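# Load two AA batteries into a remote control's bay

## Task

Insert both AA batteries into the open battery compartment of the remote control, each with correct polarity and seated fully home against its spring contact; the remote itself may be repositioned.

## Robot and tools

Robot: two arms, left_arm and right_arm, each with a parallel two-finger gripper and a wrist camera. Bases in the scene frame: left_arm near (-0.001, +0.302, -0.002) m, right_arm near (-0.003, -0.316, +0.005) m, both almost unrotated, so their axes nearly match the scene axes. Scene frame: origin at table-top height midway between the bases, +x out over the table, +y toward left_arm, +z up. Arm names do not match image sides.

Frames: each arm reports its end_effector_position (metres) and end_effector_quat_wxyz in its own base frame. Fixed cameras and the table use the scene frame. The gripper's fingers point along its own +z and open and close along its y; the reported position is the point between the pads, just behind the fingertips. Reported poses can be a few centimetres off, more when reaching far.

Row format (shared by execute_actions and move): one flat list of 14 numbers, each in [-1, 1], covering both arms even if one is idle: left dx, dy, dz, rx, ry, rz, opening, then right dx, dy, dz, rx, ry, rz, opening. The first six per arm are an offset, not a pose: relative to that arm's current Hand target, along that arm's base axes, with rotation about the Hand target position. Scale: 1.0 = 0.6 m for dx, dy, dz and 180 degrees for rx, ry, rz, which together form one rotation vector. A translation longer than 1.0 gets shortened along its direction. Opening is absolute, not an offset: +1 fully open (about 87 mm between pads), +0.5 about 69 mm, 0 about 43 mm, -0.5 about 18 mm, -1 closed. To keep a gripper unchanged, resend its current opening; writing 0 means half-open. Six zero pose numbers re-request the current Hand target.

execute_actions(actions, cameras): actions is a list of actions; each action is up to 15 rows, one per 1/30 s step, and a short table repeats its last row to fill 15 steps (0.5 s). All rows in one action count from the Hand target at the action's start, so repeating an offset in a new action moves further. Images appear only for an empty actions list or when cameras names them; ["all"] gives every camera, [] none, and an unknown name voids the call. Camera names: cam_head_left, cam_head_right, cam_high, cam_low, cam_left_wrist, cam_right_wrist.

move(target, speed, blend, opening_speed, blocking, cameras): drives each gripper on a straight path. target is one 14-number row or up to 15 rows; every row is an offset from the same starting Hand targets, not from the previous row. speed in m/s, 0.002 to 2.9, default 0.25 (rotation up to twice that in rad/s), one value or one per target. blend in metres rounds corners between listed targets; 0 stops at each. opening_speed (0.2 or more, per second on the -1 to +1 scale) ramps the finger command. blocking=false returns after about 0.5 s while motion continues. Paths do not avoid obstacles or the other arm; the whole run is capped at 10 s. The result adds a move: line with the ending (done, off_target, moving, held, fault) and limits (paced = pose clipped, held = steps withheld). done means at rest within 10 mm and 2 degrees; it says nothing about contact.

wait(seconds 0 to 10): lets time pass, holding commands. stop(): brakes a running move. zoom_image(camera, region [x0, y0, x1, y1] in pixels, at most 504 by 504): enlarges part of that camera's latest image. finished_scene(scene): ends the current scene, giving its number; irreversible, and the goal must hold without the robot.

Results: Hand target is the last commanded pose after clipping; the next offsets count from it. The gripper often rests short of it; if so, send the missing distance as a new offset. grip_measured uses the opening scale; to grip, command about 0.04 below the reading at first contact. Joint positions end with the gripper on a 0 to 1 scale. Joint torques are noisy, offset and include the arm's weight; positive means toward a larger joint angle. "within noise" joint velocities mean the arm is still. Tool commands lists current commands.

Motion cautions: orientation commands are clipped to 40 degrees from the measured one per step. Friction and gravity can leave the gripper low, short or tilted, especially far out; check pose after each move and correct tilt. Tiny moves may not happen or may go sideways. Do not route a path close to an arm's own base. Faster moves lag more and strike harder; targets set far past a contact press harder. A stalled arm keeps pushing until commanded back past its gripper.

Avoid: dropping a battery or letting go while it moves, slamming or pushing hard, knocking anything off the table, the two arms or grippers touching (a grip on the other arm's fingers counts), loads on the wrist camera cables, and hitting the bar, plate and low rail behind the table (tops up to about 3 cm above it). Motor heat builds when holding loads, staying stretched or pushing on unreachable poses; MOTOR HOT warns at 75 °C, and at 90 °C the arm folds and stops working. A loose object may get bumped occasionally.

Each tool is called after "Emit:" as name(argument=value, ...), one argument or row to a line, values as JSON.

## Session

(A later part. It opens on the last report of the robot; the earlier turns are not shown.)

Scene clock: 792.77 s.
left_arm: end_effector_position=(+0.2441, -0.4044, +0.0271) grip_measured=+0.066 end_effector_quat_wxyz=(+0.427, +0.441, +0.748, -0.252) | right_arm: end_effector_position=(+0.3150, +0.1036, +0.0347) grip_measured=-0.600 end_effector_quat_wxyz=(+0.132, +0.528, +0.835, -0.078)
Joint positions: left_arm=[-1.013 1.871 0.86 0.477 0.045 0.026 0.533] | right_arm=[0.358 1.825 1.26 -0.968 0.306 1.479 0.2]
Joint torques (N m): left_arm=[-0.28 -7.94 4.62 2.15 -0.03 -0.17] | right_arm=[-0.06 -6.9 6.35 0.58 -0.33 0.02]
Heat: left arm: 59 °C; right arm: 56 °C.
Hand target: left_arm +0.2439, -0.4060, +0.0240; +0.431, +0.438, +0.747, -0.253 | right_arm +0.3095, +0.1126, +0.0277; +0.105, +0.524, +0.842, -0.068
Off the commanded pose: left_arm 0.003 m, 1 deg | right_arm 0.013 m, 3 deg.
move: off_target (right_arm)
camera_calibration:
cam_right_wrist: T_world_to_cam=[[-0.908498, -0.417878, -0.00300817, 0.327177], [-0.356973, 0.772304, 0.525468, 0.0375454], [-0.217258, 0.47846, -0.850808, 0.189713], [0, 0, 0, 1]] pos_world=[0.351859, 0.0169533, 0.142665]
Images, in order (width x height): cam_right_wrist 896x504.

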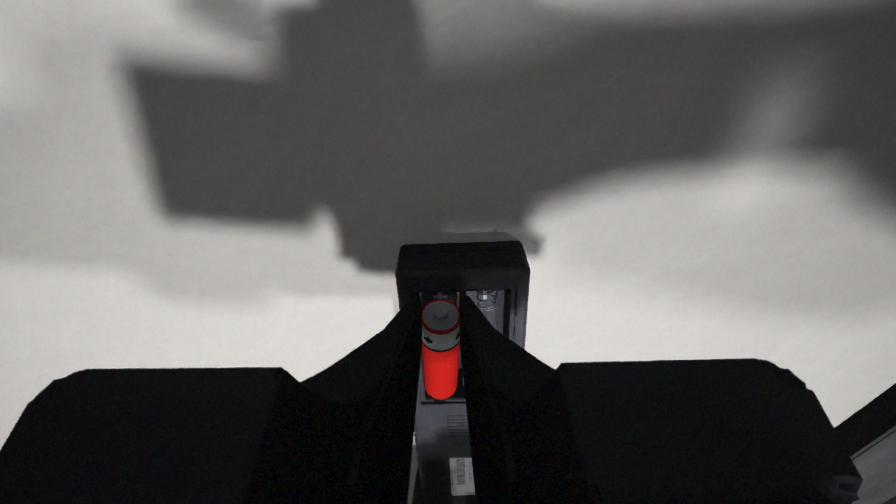

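Emit:
move(
  target=[0,0,0,0,0,0,0.0, -0.002,0.005,-0.01,0.02,0.0104,0,-0.7],
  speed=0.05,
  cameras=["cam_right_wrist"],
)

Emit:
zoom_image(
  camera="cam_right_wrist",
  region=[380, 240, 530, 440],
)

Scene clock: 796.60 s.
left_arm: end_effector_position=(+0.2442, -0.4044, +0.0271) grip_measured=+0.066 end_effector_quat_wxyz=(+0.427, +0.441, +0.748, -0.252) | right_arm: end_effector_position=(+0.3155, +0.1032, +0.0301) grip_measured=-0.600 end_effector_quat_wxyz=(+0.108, +0.530, +0.838, -0.065)
Joint positions: left_arm=[-1.013 1.871 0.86 0.477 0.045 0.026 0.533] | right_arm=[0.326 1.839 1.26 -0.957 0.25 1.45 0.2]
Joint torques (N m): left_arm=[-0.34 -8.02 4.63 2.17 0.01 -0.15] | right_arm=[0.23 -6.87 5.71 0.62 -0.54 0.06]
Heat: left arm: 59 °C; right arm: 55 °C.
Hand target: left_arm +0.2440, -0.4060, +0.0240; +0.431, +0.438, +0.747, -0.253 | right_arm +0.3083, +0.1156, +0.0217; +0.074, +0.526, +0.846, -0.050
Off the commanded pose: left_arm 0.004 m, 1 deg | right_arm 0.017 m, 4 deg.
move: off_target (right_arm)
camera_calibration:
cam_right_wrist: T_world_to_cam=[[-0.908917, -0.41697, 0.00220708, 0.327331], [-0.340961, 0.746258, 0.571702, 0.0366693], [-0.24003, 0.518878, -0.820458, 0.188234], [0, 0, 0, 1]] pos_world=[0.355202, 0.011452, 0.132752]
Images, in order (width x height): cam_right_wrist 896x504.

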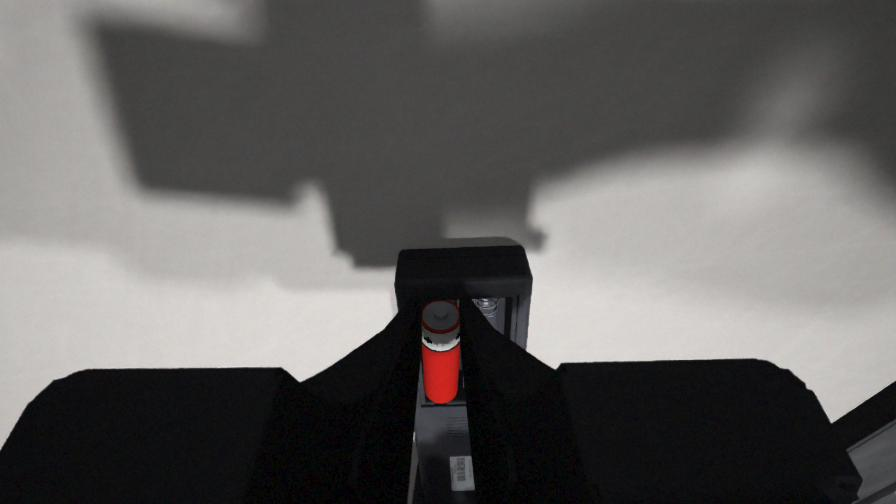

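Scaled by 2.520.

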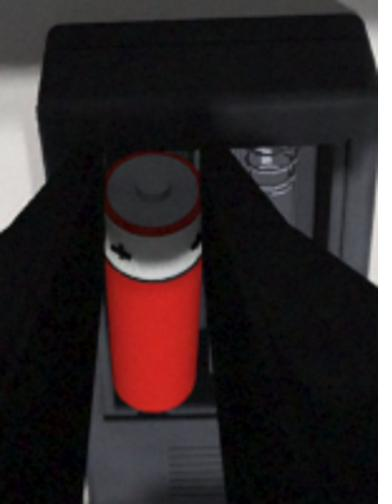

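Emit:
execute_actions(
  actions=[],
  cameras=["cam_low","cam_left_wrist"],
)

Emit:
zoom_image(
  camera="cam_low",
  region=[390, 190, 530, 260],
)

Emit:
zoom_image(
  camera="cam_left_wrist",
  region=[340, 0, 560, 120],
)

Scene clock: 804.50 s.
left_arm: end_effector_position=(+0.2442, -0.4044, +0.0271) grip_measured=+0.066 end_effector_quat_wxyz=(+0.427, +0.441, +0.748, -0.252) | right_arm: end_effector_position=(+0.3156, +0.1032, +0.0301) grip_measured=-0.600 end_effector_quat_wxyz=(+0.108, +0.530, +0.839, -0.065)
Joint positions: left_arm=[-1.013 1.871 0.86 0.477 0.045 0.026 0.533] | right_arm=[0.326 1.839 1.26 -0.956 0.25 1.449 0.2]
Joint velocities: within noise
Joint torques (N m): left_arm=[-0.18 -7.95 4.83 2.13 0.02 -0.2] | right_arm=[0.24 -6.87 5.74 0.63 -0.53 0.05]
Heat: left arm: 60 °C; right arm: 55 °C.
Hand target: left_arm +0.2440, -0.4060, +0.0240; +0.431, +0.438, +0.747, -0.253 | right_arm +0.3084, +0.1156, +0.0217; +0.075, +0.526, +0.846, -0.050
Tool commands: left_gripper/opening=+0.0 right_gripper/opening=-0.7
Off the commanded pose: left_arm 0.004 m, 1 deg | right_arm 0.017 m, 4 deg.
camera_calibration:
cam_left_wrist: T_world_to_cam=[[-0.874606, -0.484819, -0.00398996, 0.0160274], [-0.47702, 0.86195, -0.171737, 0.492472], [0.0867005, -0.148299, -0.985135, 0.0903101], [0, 0, 0, 1]] pos_world=[0.241107, -0.403323, 0.173607]
Images, in order (width x height): cam_low 896x504, cam_left_wrist 896x504.

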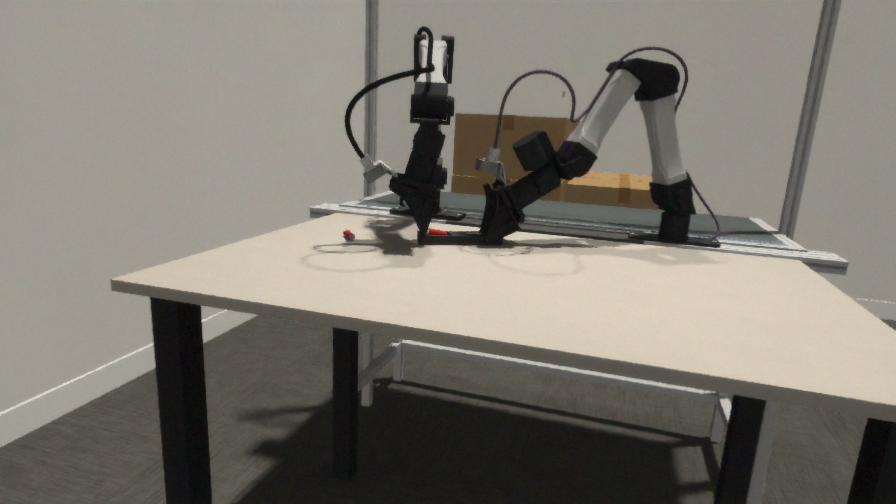

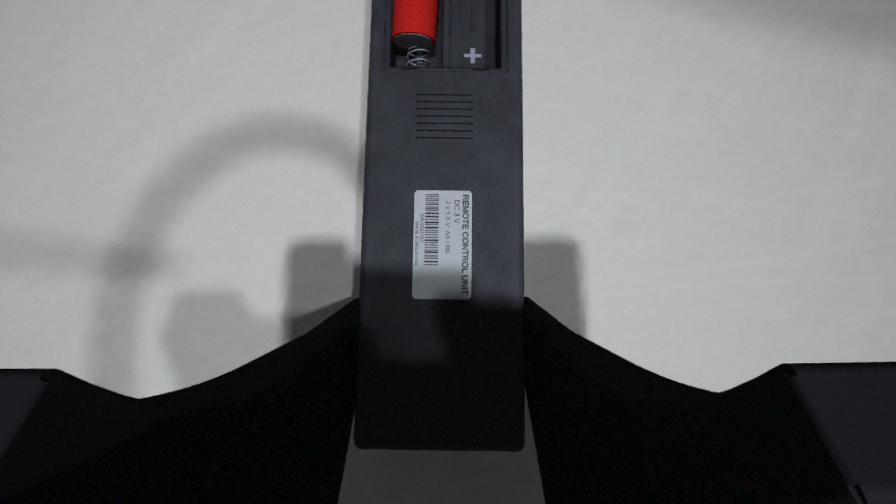

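Scaled by 3.600.

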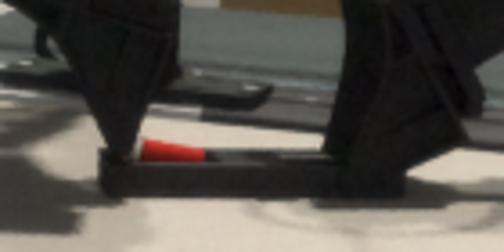

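Scaled by 2.291.

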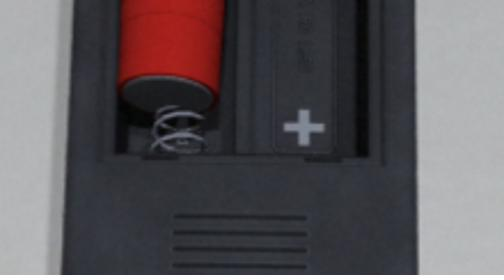

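Emit:
move(
  target=[0,0,0,0,0,0,0.0, -0.004,0.0095,0.004,0,0,0,-0.7],
  speed=0.05,
  cameras=["cam_right_wrist","cam_left_wrist"],
)

Emit:
zoom_image(
  camera="cam_right_wrist",
  region=[380, 240, 530, 440],
)

Emit:
zoom_image(
  camera="cam_left_wrist",
  region=[340, 0, 560, 120],
)

Scene clock: 819.90 s.
left_arm: end_effector_position=(+0.2442, -0.4044, +0.0271) grip_measured=+0.066 end_effector_quat_wxyz=(+0.427, +0.441, +0.748, -0.252) | right_arm: end_effector_position=(+0.3156, +0.1032, +0.0301) grip_measured=-0.600 end_effector_quat_wxyz=(+0.108, +0.530, +0.839, -0.065)
Joint positions: left_arm=[-1.013 1.871 0.86 0.477 0.045 0.026 0.533] | right_arm=[0.326 1.839 1.26 -0.956 0.25 1.449 0.2]
Joint torques (N m): left_arm=[-0.32 -7.71 4.71 2.13 0.01 -0.14] | right_arm=[1.91 -7.2 6.23 0.49 -0.52 0.24]
Heat: left arm: 60 °C; right arm: 55 °C.
Hand target: left_arm +0.2440, -0.4060, +0.0240; +0.431, +0.438, +0.747, -0.253 | right_arm +0.3060, +0.1213, +0.0241; +0.075, +0.526, +0.846, -0.050
Off the commanded pose: left_arm 0.003 m, 1 deg | right_arm 0.021 m, 4 deg.
move: off_target (right_arm)
camera_calibration:
cam_left_wrist: T_world_to_cam=[[-0.874606, -0.484819, -0.00398996, 0.0160274], [-0.47702, 0.86195, -0.171737, 0.492472], [0.0867005, -0.148299, -0.985135, 0.0903101], [0, 0, 0, 1]] pos_world=[0.241107, -0.403323, 0.173607]
cam_right_wrist: T_world_to_cam=[[-0.908625, -0.417608, 0.00203747, 0.327439], [-0.341605, 0.746047, 0.571594, 0.0369836], [-0.240222, 0.518669, -0.820534, 0.188363], [0, 0, 0, 1]] pos_world=[0.355402, 0.0114515, 0.132752]
Images, in order (width x height): cam_left_wrist 896x504, cam_right_wrist 896x504.

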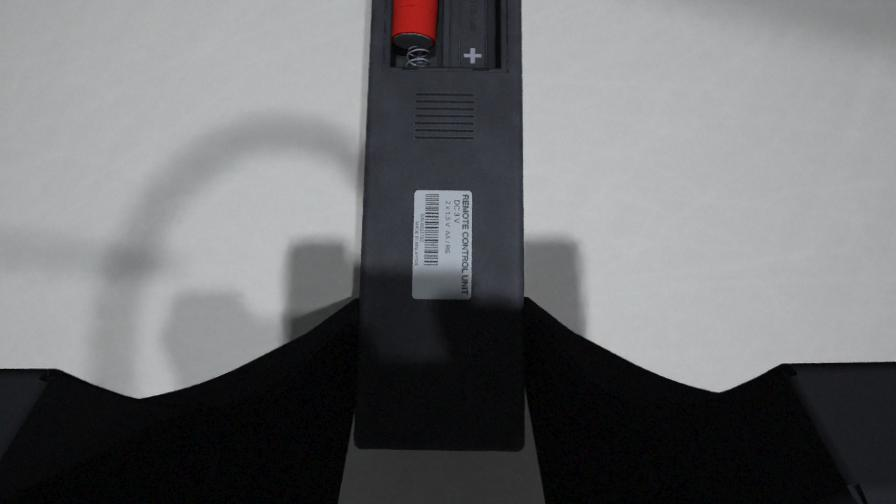

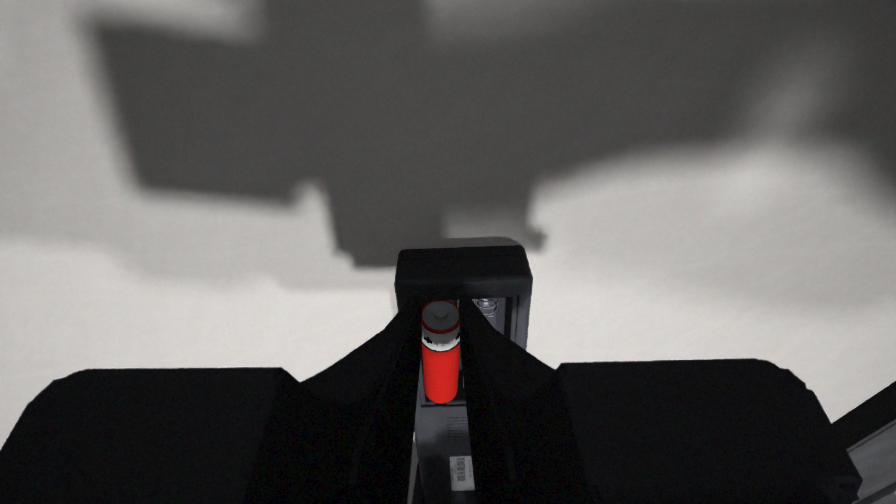

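Scaled by 2.520.

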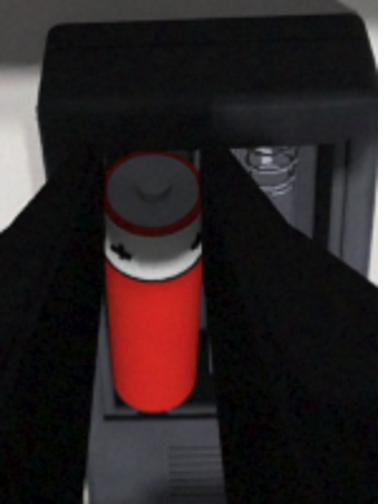

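Scaled by 2.291.

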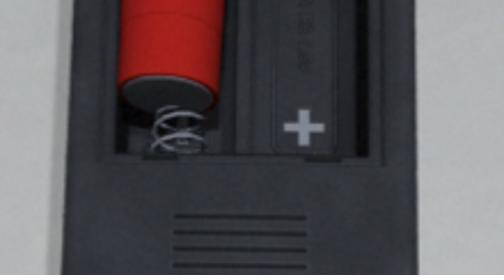

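Emit:
move(
  target=[0,0,0,0,0,0,0.0, -0.004,0.0095,0.004,0,0,0,-0.7],
  speed=0.05,
  cameras=["cam_right_wrist","cam_left_wrist"],
)

Emit:
zoom_image(
  camera="cam_left_wrist",
  region=[340, 0, 560, 120],
)

Scene clock: 823.40 s.
left_arm: end_effector_position=(+0.2441, -0.4038, +0.0265) grip_measured=+0.066 end_effector_quat_wxyz=(+0.427, +0.441, +0.749, -0.251) | right_arm: end_effector_position=(+0.3151, +0.1054, +0.0301) grip_measured=-0.600 end_effector_quat_wxyz=(+0.111, +0.530, +0.838, -0.066)
Joint positions: left_arm=[-1.013 1.871 0.858 0.477 0.043 0.026 0.533] | right_arm=[0.336 1.839 1.26 -0.957 0.256 1.46 0.2]
Joint torques (N m): left_arm=[-0.13 -8.01 5 2.16 0 -0.18] | right_arm=[2.66 -7.47 6.78 0.37 -0.59 0.31]
Heat: left arm: 60 °C; right arm: 55 °C.
Hand target: left_arm +0.2440, -0.4060, +0.0241; +0.431, +0.438, +0.747, -0.253 | right_arm +0.3035, +0.1271, +0.0265; +0.074, +0.526, +0.846, -0.050
Off the commanded pose: left_arm 0.003 m, 1 deg | right_arm 0.025 m, 5 deg.
move: off_target (right_arm)
camera_calibration:
cam_left_wrist: T_world_to_cam=[[-0.873964, -0.485969, -0.00465261, 0.015669], [-0.478195, 0.861612, -0.170162, 0.492001], [0.0867023, -0.146491, -0.985405, 0.0906355], [0, 0, 0, 1]] pos_world=[0.241108, -0.403022, 0.173106]
cam_right_wrist: T_world_to_cam=[[-0.908868, -0.417084, 0.000711457, 0.328006], [-0.343268, 0.748981, 0.56674, 0.0355235], [-0.236911, 0.514848, -0.823896, 0.186575], [0, 0, 0, 1]] pos_world=[0.35451, 0.014142, 0.133352]
Images, in order (width x height): cam_left_wrist 896x504, cam_right_wrist 896x504.

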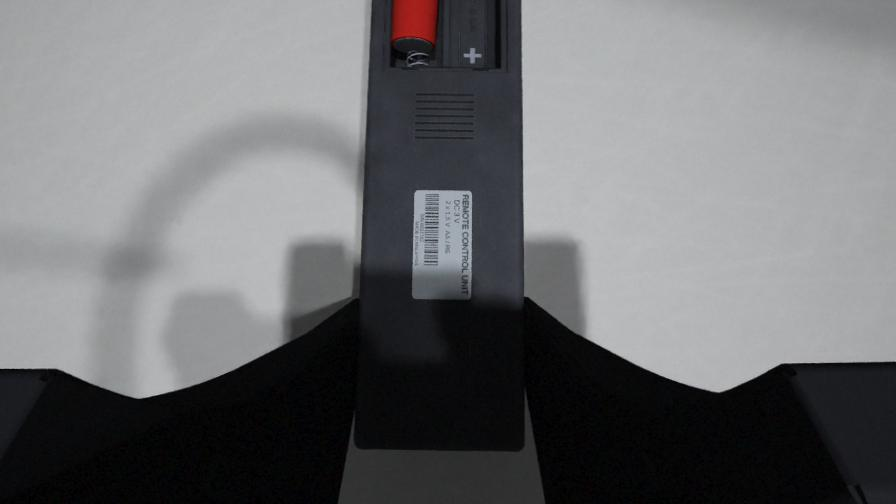

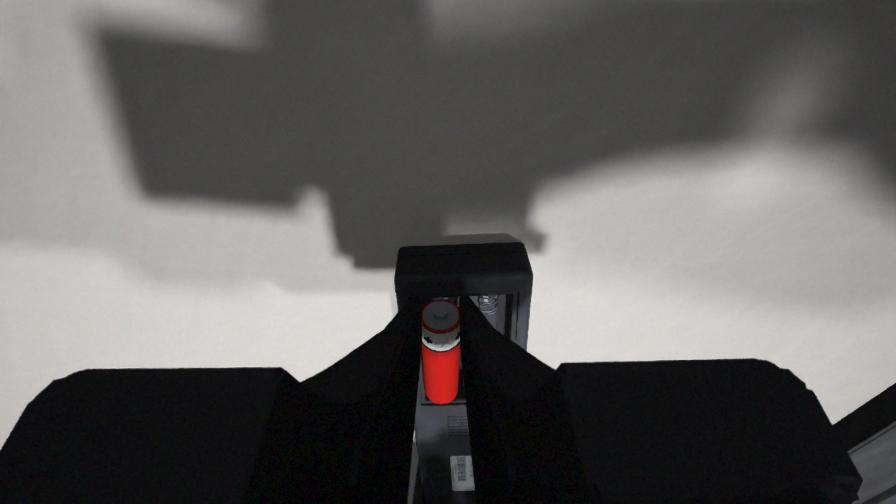

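Scaled by 2.291.

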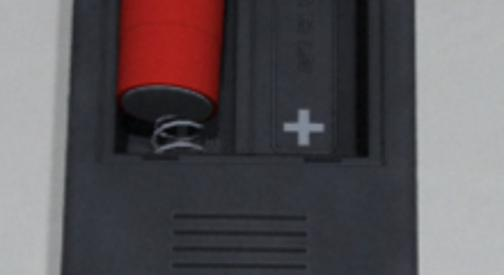

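Emit:
zoom_image(
  camera="cam_right_wrist",
  region=[380, 240, 530, 440],
)

Scaled by 2.520.

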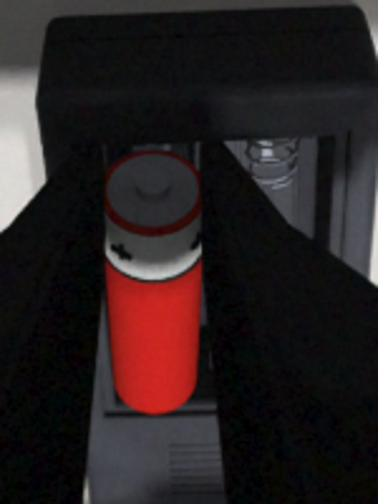

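Emit:
move(
  target=[0,0,0,0,0,0,0.0, -0.001,0.002,-0.0125,0.0148,0.0077,0,-0.7],
  speed=0.05,
  cameras=["cam_right_wrist","cam_left_wrist"],
)

Emit:
zoom_image(
  camera="cam_right_wrist",
  region=[380, 240, 530, 440],
)

Emit:
zoom_image(
  camera="cam_left_wrist",
  region=[340, 0, 560, 120],
)

Scene clock: 830.33 s.
left_arm: end_effector_position=(+0.2442, -0.4038, +0.0265) grip_measured=+0.066 end_effector_quat_wxyz=(+0.427, +0.441, +0.749, -0.251) | right_arm: end_effector_position=(+0.3148, +0.1058, +0.0280) grip_measured=-0.600 end_effector_quat_wxyz=(+0.104, +0.533, +0.837, -0.064)
Joint positions: left_arm=[-1.013 1.871 0.858 0.477 0.043 0.026 0.533] | right_arm=[0.33 1.845 1.26 -0.955 0.243 1.46 0.2]
Joint torques (N m): left_arm=[-0.31 -7.83 4.88 2.13 0 -0.13] | right_arm=[1.06 -6.87 5.55 0.59 -1 0.08]
Heat: left arm: 61 °C; right arm: 55 °C.
Hand target: left_arm +0.2439, -0.4061, +0.0241; +0.431, +0.438, +0.747, -0.253 | right_arm +0.3029, +0.1282, +0.0191; +0.052, +0.527, +0.847, -0.036
Off the commanded pose: left_arm 0.003 m, 1 deg | right_arm 0.027 m, 7 deg.
move: off_target (right_arm)
camera_calibration:
cam_left_wrist: T_world_to_cam=[[-0.873815, -0.486235, -0.004828, 0.0155568], [-0.47843, 0.861479, -0.170172, 0.492006], [0.086903, -0.146389, -0.985402, 0.0906276], [0, 0, 0, 1]] pos_world=[0.241108, -0.403022, 0.173106]
cam_right_wrist: T_world_to_cam=[[-0.911366, -0.411575, 0.00422878, 0.327939], [-0.333704, 0.744868, 0.577766, 0.0334042], [-0.240944, 0.525145, -0.816192, 0.184562], [0, 0, 0, 1]] pos_world=[0.354488, 0.0131677, 0.129952]
Images, in order (width x height): cam_left_wrist 896x504, cam_right_wrist 896x504.

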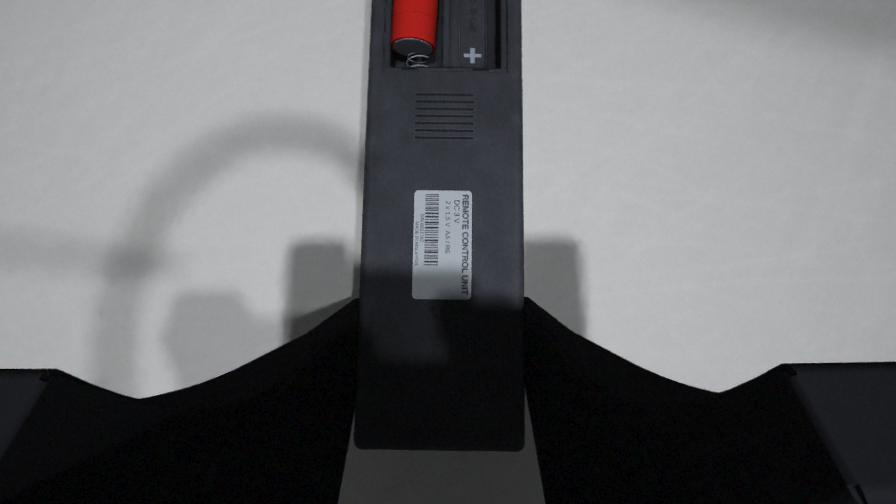

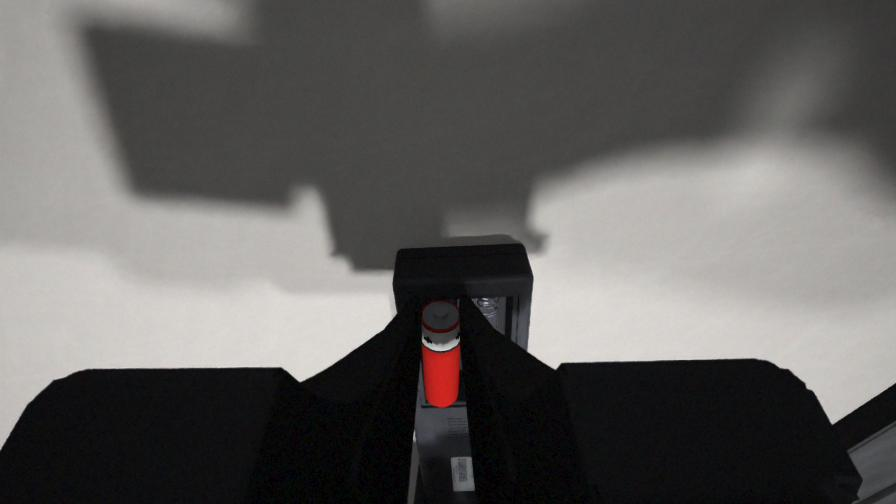

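Scaled by 2.520.

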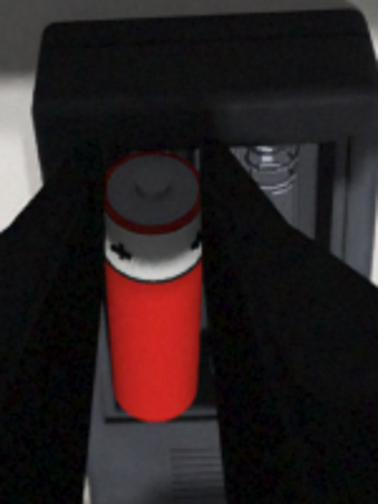

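Scaled by 2.291.

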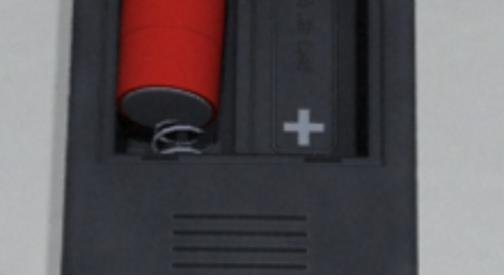

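Emit:
move(
  target=[0,0,0,0,0,0,0.0, 0.0183,-0.0343,0.004,-0.025,-0.013,0,-0.7],
  speed=0.05,
  cameras=["cam_right_wrist","cam_left_wrist"],
)

Emit:
zoom_image(
  camera="cam_right_wrist",
  region=[380, 240, 530, 440],
)

Emit:
zoom_image(
  camera="cam_left_wrist",
  region=[340, 0, 560, 120],
)

Scene clock: 849.33 s.
left_arm: end_effector_position=(+0.2443, -0.4038, +0.0267) grip_measured=+0.066 end_effector_quat_wxyz=(+0.427, +0.440, +0.749, -0.251) | right_arm: end_effector_position=(+0.3161, +0.1038, +0.0281) grip_measured=-0.600 end_effector_quat_wxyz=(+0.105, +0.529, +0.840, -0.063)
Joint positions: left_arm=[-1.013 1.871 0.858 0.478 0.042 0.026 0.533] | right_arm=[0.324 1.845 1.26 -0.95 0.243 1.443 0.2]
Joint torques (N m): left_arm=[-0.1 -8.17 5.01 2.15 0.06 -0.2] | right_arm=[-0.38 -7.06 6.15 0.66 -0.07 0]
Heat: left arm: 61 °C; right arm: 53 °C.
Hand target: left_arm +0.2439, -0.4060, +0.0240; +0.431, +0.438, +0.747, -0.253 | right_arm +0.3140, +0.1076, +0.0215; +0.090, +0.525, +0.844, -0.059
Off the commanded pose: left_arm 0.003 m, 1 deg | right_arm 0.008 m, 2 deg.
move: done
camera_calibration:
cam_left_wrist: T_world_to_cam=[[-0.873468, -0.486854, -0.00522047, 0.0153802], [-0.478918, 0.861062, -0.170909, 0.492148], [0.0877027, -0.146783, -0.985273, 0.0903447], [0, 0, 0, 1]] pos_world=[0.241209, -0.403021, 0.173207]
cam_right_wrist: T_world_to_cam=[[-0.907154, -0.420788, 0.003068, 0.328086], [-0.342018, 0.741545, 0.577178, 0.0382867], [-0.245145, 0.52254, -0.816613, 0.18755], [0, 0, 0, 1]] pos_world=[0.356697, 0.0116612, 0.130051]
Images, in order (width x height): cam_left_wrist 896x504, cam_right_wrist 896x504.

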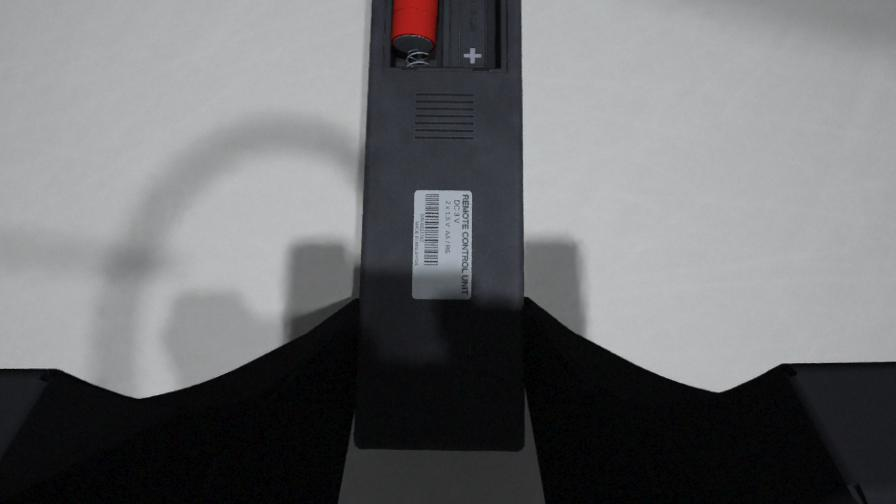

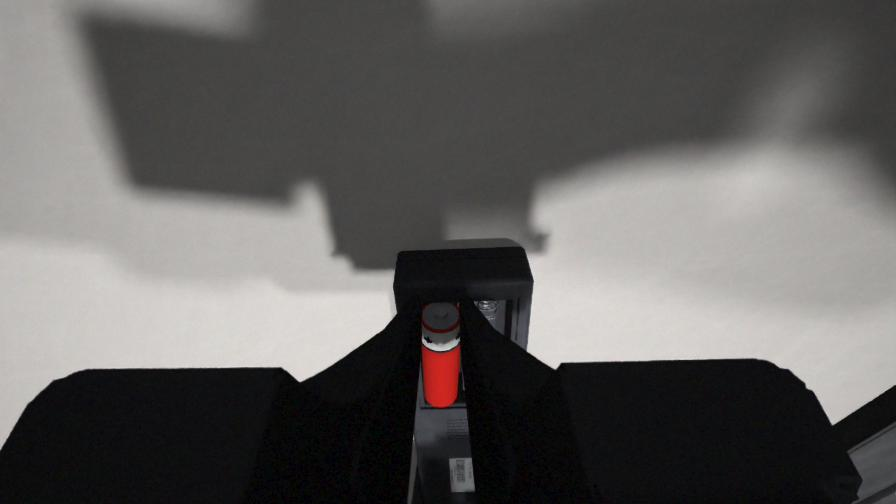

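Scaled by 2.520.

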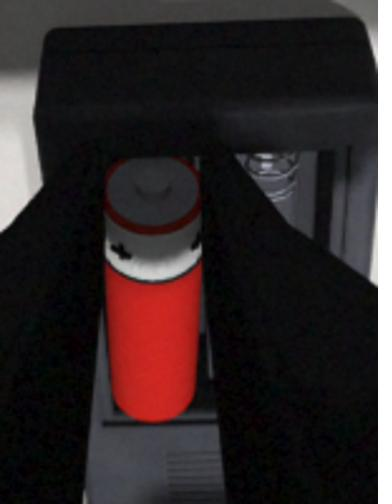

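Scaled by 2.291.

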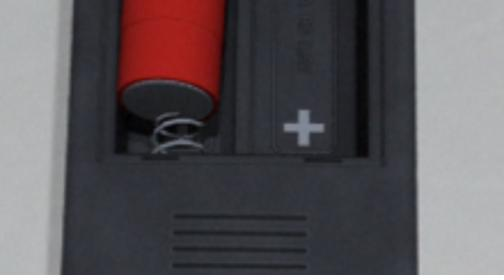

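Emit:
move(
  target=[
    [0,0,0,0,0,0,0.0, 0,0,0,0,0,0,-0.55],
    [0,0,0,0,0,0,0.0, 0,0,0.0667,0,0,0,-0.55],
  ],
  speed=0.05,
  opening_speed=0.3,
  cameras=["cam_right_wrist","cam_left_wrist"],
)

Emit:
zoom_image(
  camera="cam_right_wrist",
  region=[380, 200, 530, 400],
)

Emit:
zoom_image(
  camera="cam_left_wrist",
  region=[340, 0, 560, 120],
)

Scene clock: 857.93 s.
left_arm: end_effector_position=(+0.2445, -0.4040, +0.0270) grip_measured=+0.066 end_effector_quat_wxyz=(+0.428, +0.440, +0.749, -0.251) | right_arm: end_effector_position=(+0.3094, +0.1050, +0.0473) grip_measured=-0.550 end_effector_quat_wxyz=(+0.083, +0.526, +0.843, -0.075)
Joint positions: left_arm=[-1.013 1.871 0.858 0.479 0.042 0.026 0.533] | right_arm=[0.324 1.845 1.339 -1.076 0.225 1.44 0.225]
Joint torques (N m): left_arm=[0.08 -8.05 5.08 2.15 0.06 -0.14] | right_arm=[-0.4 -11 9.02 0.27 0.11 0.03]
Heat: left arm: 61 °C; right arm: 53 °C.
Hand target: left_arm +0.2440, -0.4061, +0.0241; +0.431, +0.438, +0.747, -0.253 | right_arm +0.3140, +0.1076, +0.0615; +0.090, +0.525, +0.844, -0.059
Off the commanded pose: left_arm 0.004 m, 1 deg | right_arm 0.015 m, 2 deg.
move: off_target (right_arm)
camera_calibration:
cam_left_wrist: T_world_to_cam=[[-0.873449, -0.486886, -0.00533186, 0.0153837], [-0.478804, 0.860837, -0.172354, 0.492332], [0.0885069, -0.14799, -0.985021, 0.089918], [0, 0, 0, 1]] pos_world=[0.241209, -0.403021, 0.173509]
cam_right_wrist: T_world_to_cam=[[-0.904645, -0.423462, 0.0479257, 0.319782], [-0.314603, 0.739448, 0.595181, 0.0149173], [-0.287476, 0.52335, -0.802161, 0.213283], [0, 0, 0, 1]] pos_world=[0.355296, 0.0127633, 0.146883]
Images, in order (width x height): cam_left_wrist 896x504, cam_right_wrist 896x504.

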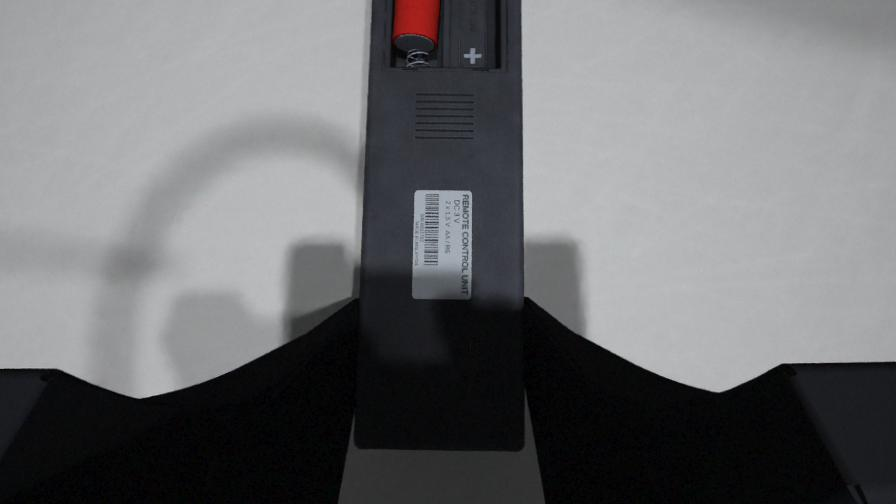

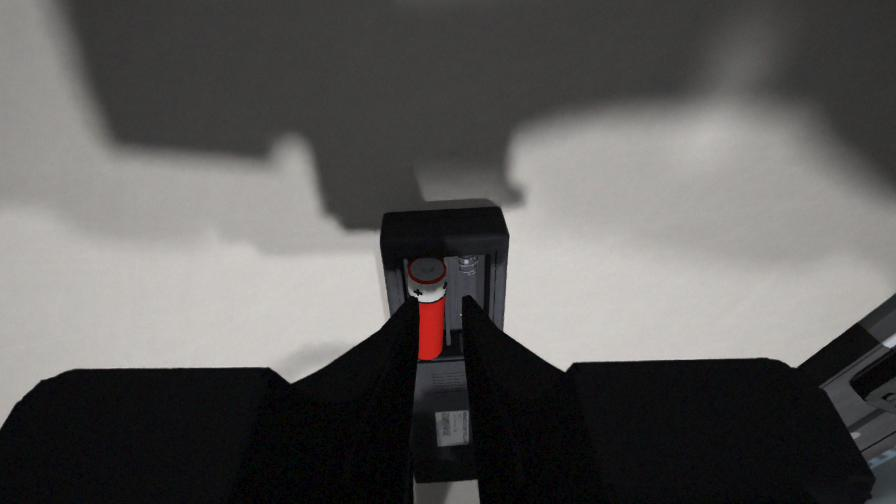

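Scaled by 2.520.

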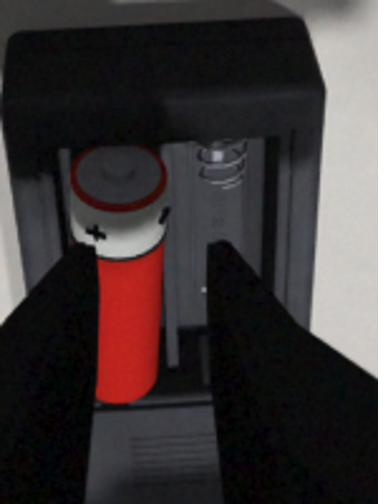

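Scaled by 2.291.

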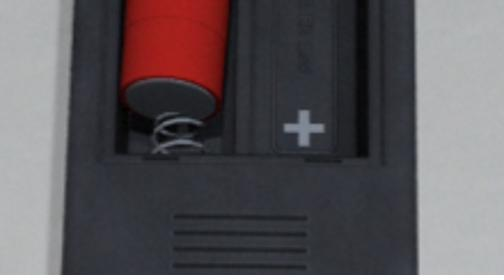

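Emit:
move(
  target=[0,0,0,0,0,0,0.0, 0,0,0.09,0.0746,0.0387,0,-1.0],
  speed=0.1,
  cameras=["cam_right_wrist","cam_low"],
)

Emit:
zoom_image(
  camera="cam_right_wrist",
  region=[370, 0, 530, 220],
)

Emit:
zoom_image(
  camera="cam_low",
  region=[390, 190, 530, 260],
)

Scene clock: 863.83 s.
left_arm: end_effector_position=(+0.2445, -0.4040, +0.0270) grip_measured=+0.066 end_effector_quat_wxyz=(+0.428, +0.440, +0.749, -0.251) | right_arm: end_effector_position=(+0.3115, +0.1074, +0.1109) grip_measured=-0.975 end_effector_quat_wxyz=(-0.020, +0.529, +0.848, +0.003)
Joint positions: left_arm=[-1.013 1.871 0.858 0.479 0.042 0.026 0.533] | right_arm=[0.193 1.845 1.569 -1.321 -0.032 1.307 0.012]
Joint torques (N m): left_arm=[-0.23 -8.09 5.08 2.08 0.03 -0.16] | right_arm=[-0.73 -8.14 9.2 0.24 -0.06 0.02]
Heat: left arm: 61 °C; right arm: 54 °C.
Hand target: left_arm +0.2440, -0.4061, +0.0241; +0.431, +0.438, +0.747, -0.253 | right_arm +0.3140, +0.1076, +0.1155; -0.023, +0.528, +0.849, +0.008
Off the commanded pose: left_arm 0.004 m, 1 deg | right_arm 0.005 m, 1 deg.
move: done
camera_calibration:
cam_right_wrist: T_world_to_cam=[[-0.901947, -0.430959, 0.02767, 0.321873], [-0.249087, 0.571512, 0.781876, -0.0471846], [-0.35277, 0.698318, -0.62282, 0.245336], [0, 0, 0, 1]] pos_world=[0.365107, -0.00564201, 0.180787]
Images, in order (width x height): cam_low 896x504, cam_right_wrist 896x504.

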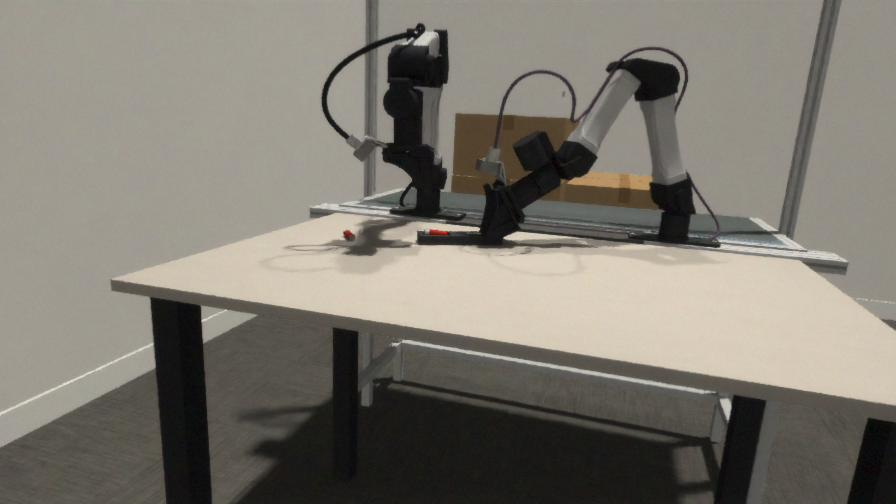

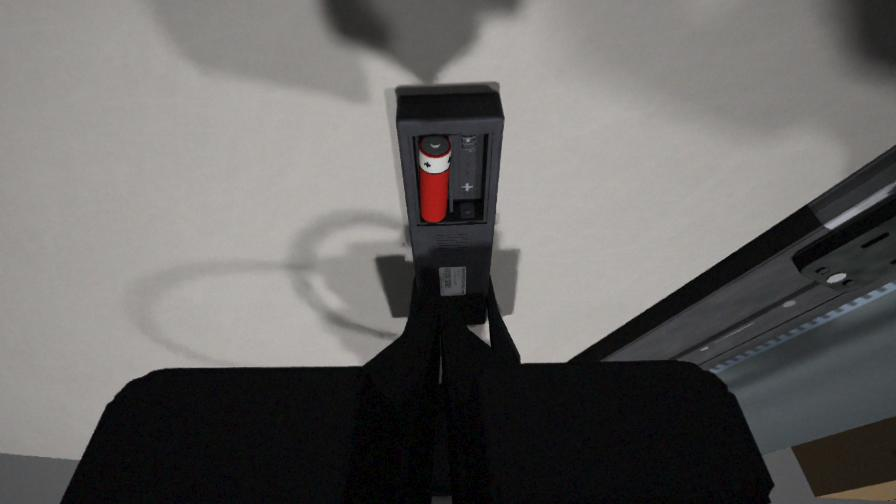

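Scaled by 2.291.

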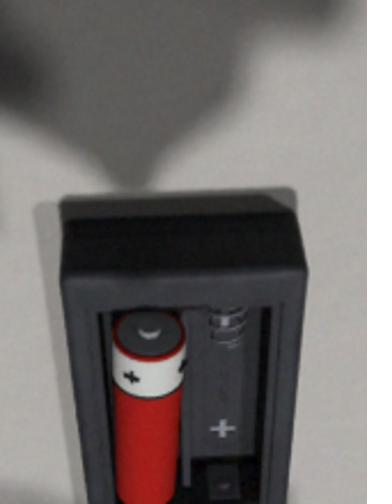

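Scaled by 3.600.

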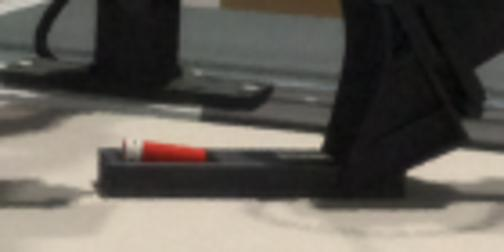

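Emit:
move(
  target=[0,0,0,0,0,0,0.0, -0.0075,0.0095,-0.1225,-0.0099,-0.0051,0,-1.0],
  speed=0.1,
  cameras=["cam_right_wrist"],
)

Emit:
zoom_image(
  camera="cam_right_wrist",
  region=[370, 180, 530, 400],
)

Scene clock: 876.93 s.
left_arm: end_effector_position=(+0.2445, -0.4040, +0.0270) grip_measured=+0.066 end_effector_quat_wxyz=(+0.428, +0.440, +0.749, -0.251) | right_arm: end_effector_position=(+0.3099, +0.1135, +0.0479) grip_measured=-0.975 end_effector_quat_wxyz=(-0.010, +0.525, +0.851, +0.007)
Joint positions: left_arm=[-1.013 1.871 0.858 0.479 0.042 0.026 0.533] | right_arm=[0.216 1.864 1.342 -1.055 -0.024 1.321 0.012]
Joint torques (N m): left_arm=[-0.31 -7.88 4.96 2.17 0.06 -0.14] | right_arm=[0.44 -7.84 5.82 0.56 0.21 0.25]
Heat: left arm: 61 °C; right arm: 54 °C.
Hand target: left_arm +0.2440, -0.4061, +0.0241; +0.431, +0.438, +0.747, -0.253 | right_arm +0.3094, +0.1133, +0.0419; -0.009, +0.528, +0.849, -0.001
Off the commanded pose: left_arm 0.004 m, 1 deg | right_arm 0.006 m, 1 deg.
move: done
camera_calibration:
cam_right_wrist: T_world_to_cam=[[-0.898133, -0.439604, 0.0102182, 0.325394], [-0.271336, 0.57234, 0.773824, 0.00542866], [-0.346025, 0.692225, -0.633318, 0.200364], [0, 0, 0, 1]] pos_world=[0.363051, 0.00124083, 0.119368]
Images, in order (width x height): cam_right_wrist 896x504.

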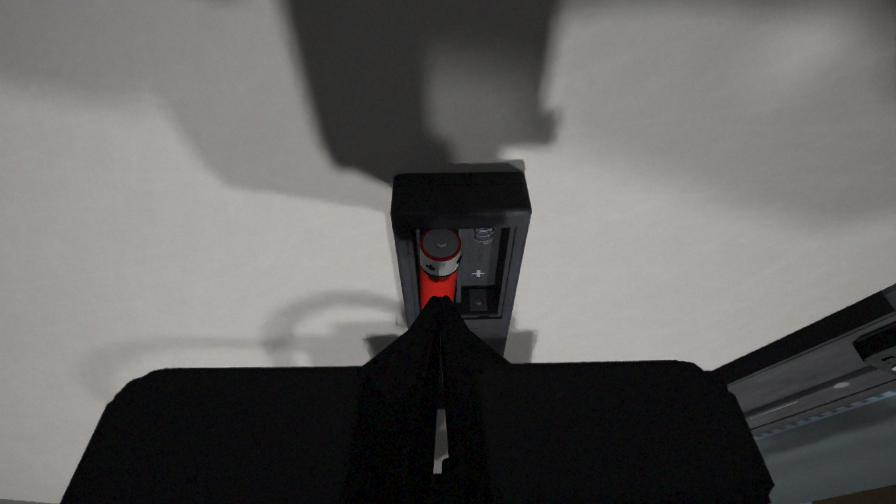

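Scaled by 2.291.

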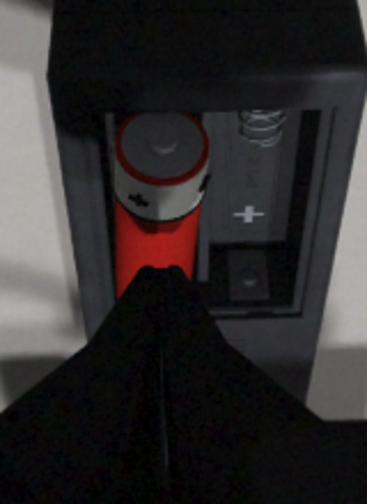

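Emit:
move(
  target=[0,0,0,0,0,0,0.0, 0,0,-0.03,0,0,0,-1.0],
  speed=0.04,
  cameras=["cam_right_wrist"],
)

Emit:
zoom_image(
  camera="cam_right_wrist",
  region=[370, 200, 530, 420],
)

Scene clock: 883.50 s.
left_arm: end_effector_position=(+0.2445, -0.4040, +0.0270) grip_measured=+0.066 end_effector_quat_wxyz=(+0.428, +0.440, +0.748, -0.251) | right_arm: end_effector_position=(+0.3105, +0.1140, +0.0367) grip_measured=-0.975 end_effector_quat_wxyz=(-0.009, +0.525, +0.851, +0.009)
Joint positions: left_arm=[-1.013 1.871 0.858 0.479 0.042 0.026 0.533] | right_arm=[0.216 1.875 1.311 -1.008 -0.025 1.321 0.012]
Joint torques (N m): left_arm=[-0.29 -8.2 4.93 2.08 0.05 -0.13] | right_arm=[0.4 -6.95 4.34 0.81 0.23 0.25]
Heat: left arm: 61 °C; right arm: 54 °C.
Hand target: left_arm +0.2439, -0.4060, +0.0240; +0.431, +0.438, +0.747, -0.253 | right_arm +0.3094, +0.1133, +0.0238; -0.009, +0.528, +0.849, -0.001
Off the commanded pose: left_arm 0.004 m, 1 deg | right_arm 0.013 m, 1 deg.
move: off_target (right_arm)
camera_calibration:
cam_right_wrist: T_world_to_cam=[[-0.898155, -0.43964, 0.0058605, 0.326398], [-0.27434, 0.570775, 0.773921, 0.015091], [-0.343592, 0.693493, -0.633255, 0.192271], [0, 0, 0, 1]] pos_world=[0.363359, 0.00154491, 0.108165]
Images, in order (width x height): cam_right_wrist 896x504.

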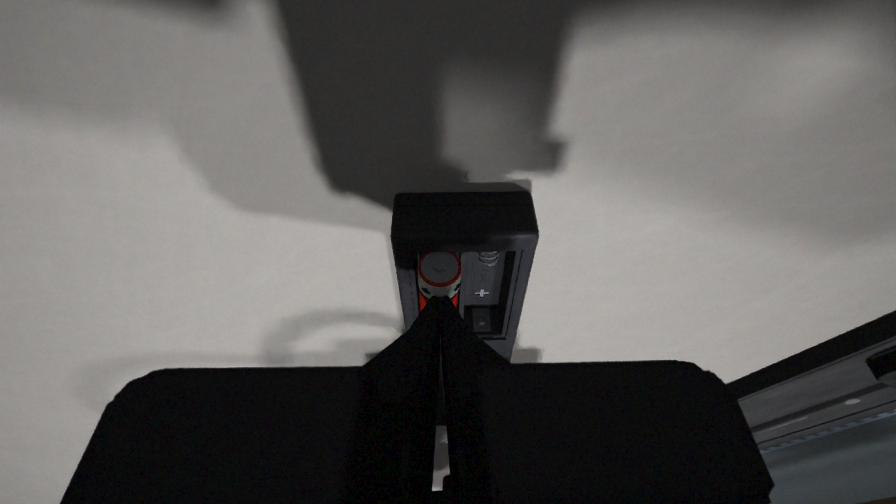

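Scaled by 2.291.

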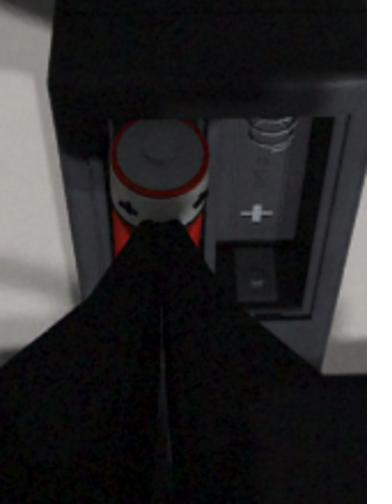

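Emit:
move(
  target=[0,0,0,0,0,0,0.0, 0,0,-0.015,0,0,0,-1.0],
  speed=0.04,
  cameras=["cam_right_wrist"],
)

Emit:
zoom_image(
  camera="cam_right_wrist",
  region=[370, 200, 530, 420],
)

Scene clock: 886.97 s.
left_arm: end_effector_position=(+0.2445, -0.4040, +0.0270) grip_measured=+0.066 end_effector_quat_wxyz=(+0.428, +0.440, +0.748, -0.251) | right_arm: end_effector_position=(+0.3101, +0.1156, +0.0357) grip_measured=-0.975 end_effector_quat_wxyz=(-0.012, +0.525, +0.851, +0.013)
Joint positions: left_arm=[-1.013 1.871 0.858 0.479 0.042 0.026 0.533] | right_arm=[0.216 1.875 1.305 -1 -0.035 1.321 0.012]
Joint torques (N m): left_arm=[-0.17 -7.99 4.98 2.16 0.08 -0.1] | right_arm=[0.4 -6.01 2.82 1.07 0.33 0.25]
Heat: left arm: 61 °C; right arm: 53 °C.
Hand target: left_arm +0.2439, -0.4060, +0.0240; +0.431, +0.438, +0.747, -0.253 | right_arm +0.3093, +0.1133, +0.0148; -0.009, +0.528, +0.849, -0.001
Off the commanded pose: left_arm 0.004 m, 1 deg | right_arm 0.021 m, 2 deg.
move: off_target (right_arm)
camera_calibration:
cam_right_wrist: T_world_to_cam=[[-0.89819, -0.439604, 0.00168393, 0.326955], [-0.274087, 0.562997, 0.779686, 0.0153409], [-0.343701, 0.699845, -0.626168, 0.189368], [0, 0, 0, 1]] pos_world=[0.362958, 0.00256542, 0.106064]
Images, in order (width x height): cam_right_wrist 896x504.

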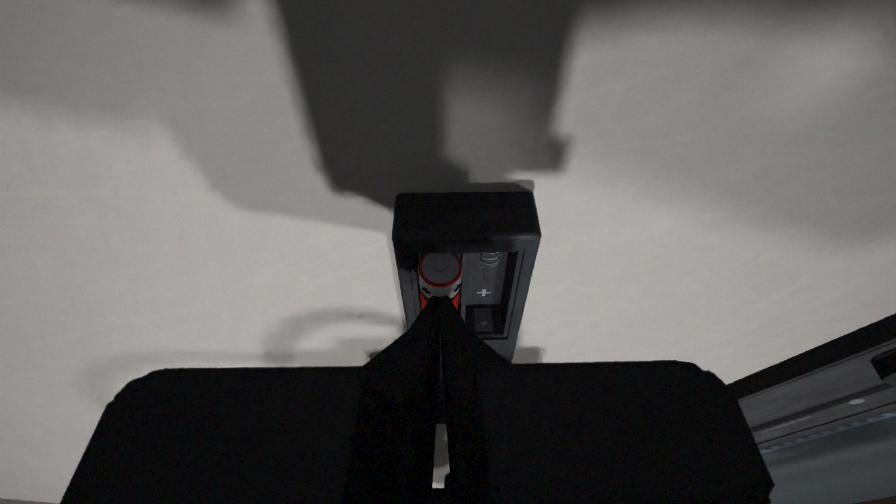

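Scaled by 2.291.

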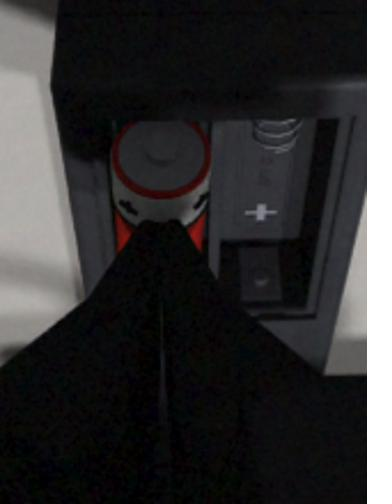

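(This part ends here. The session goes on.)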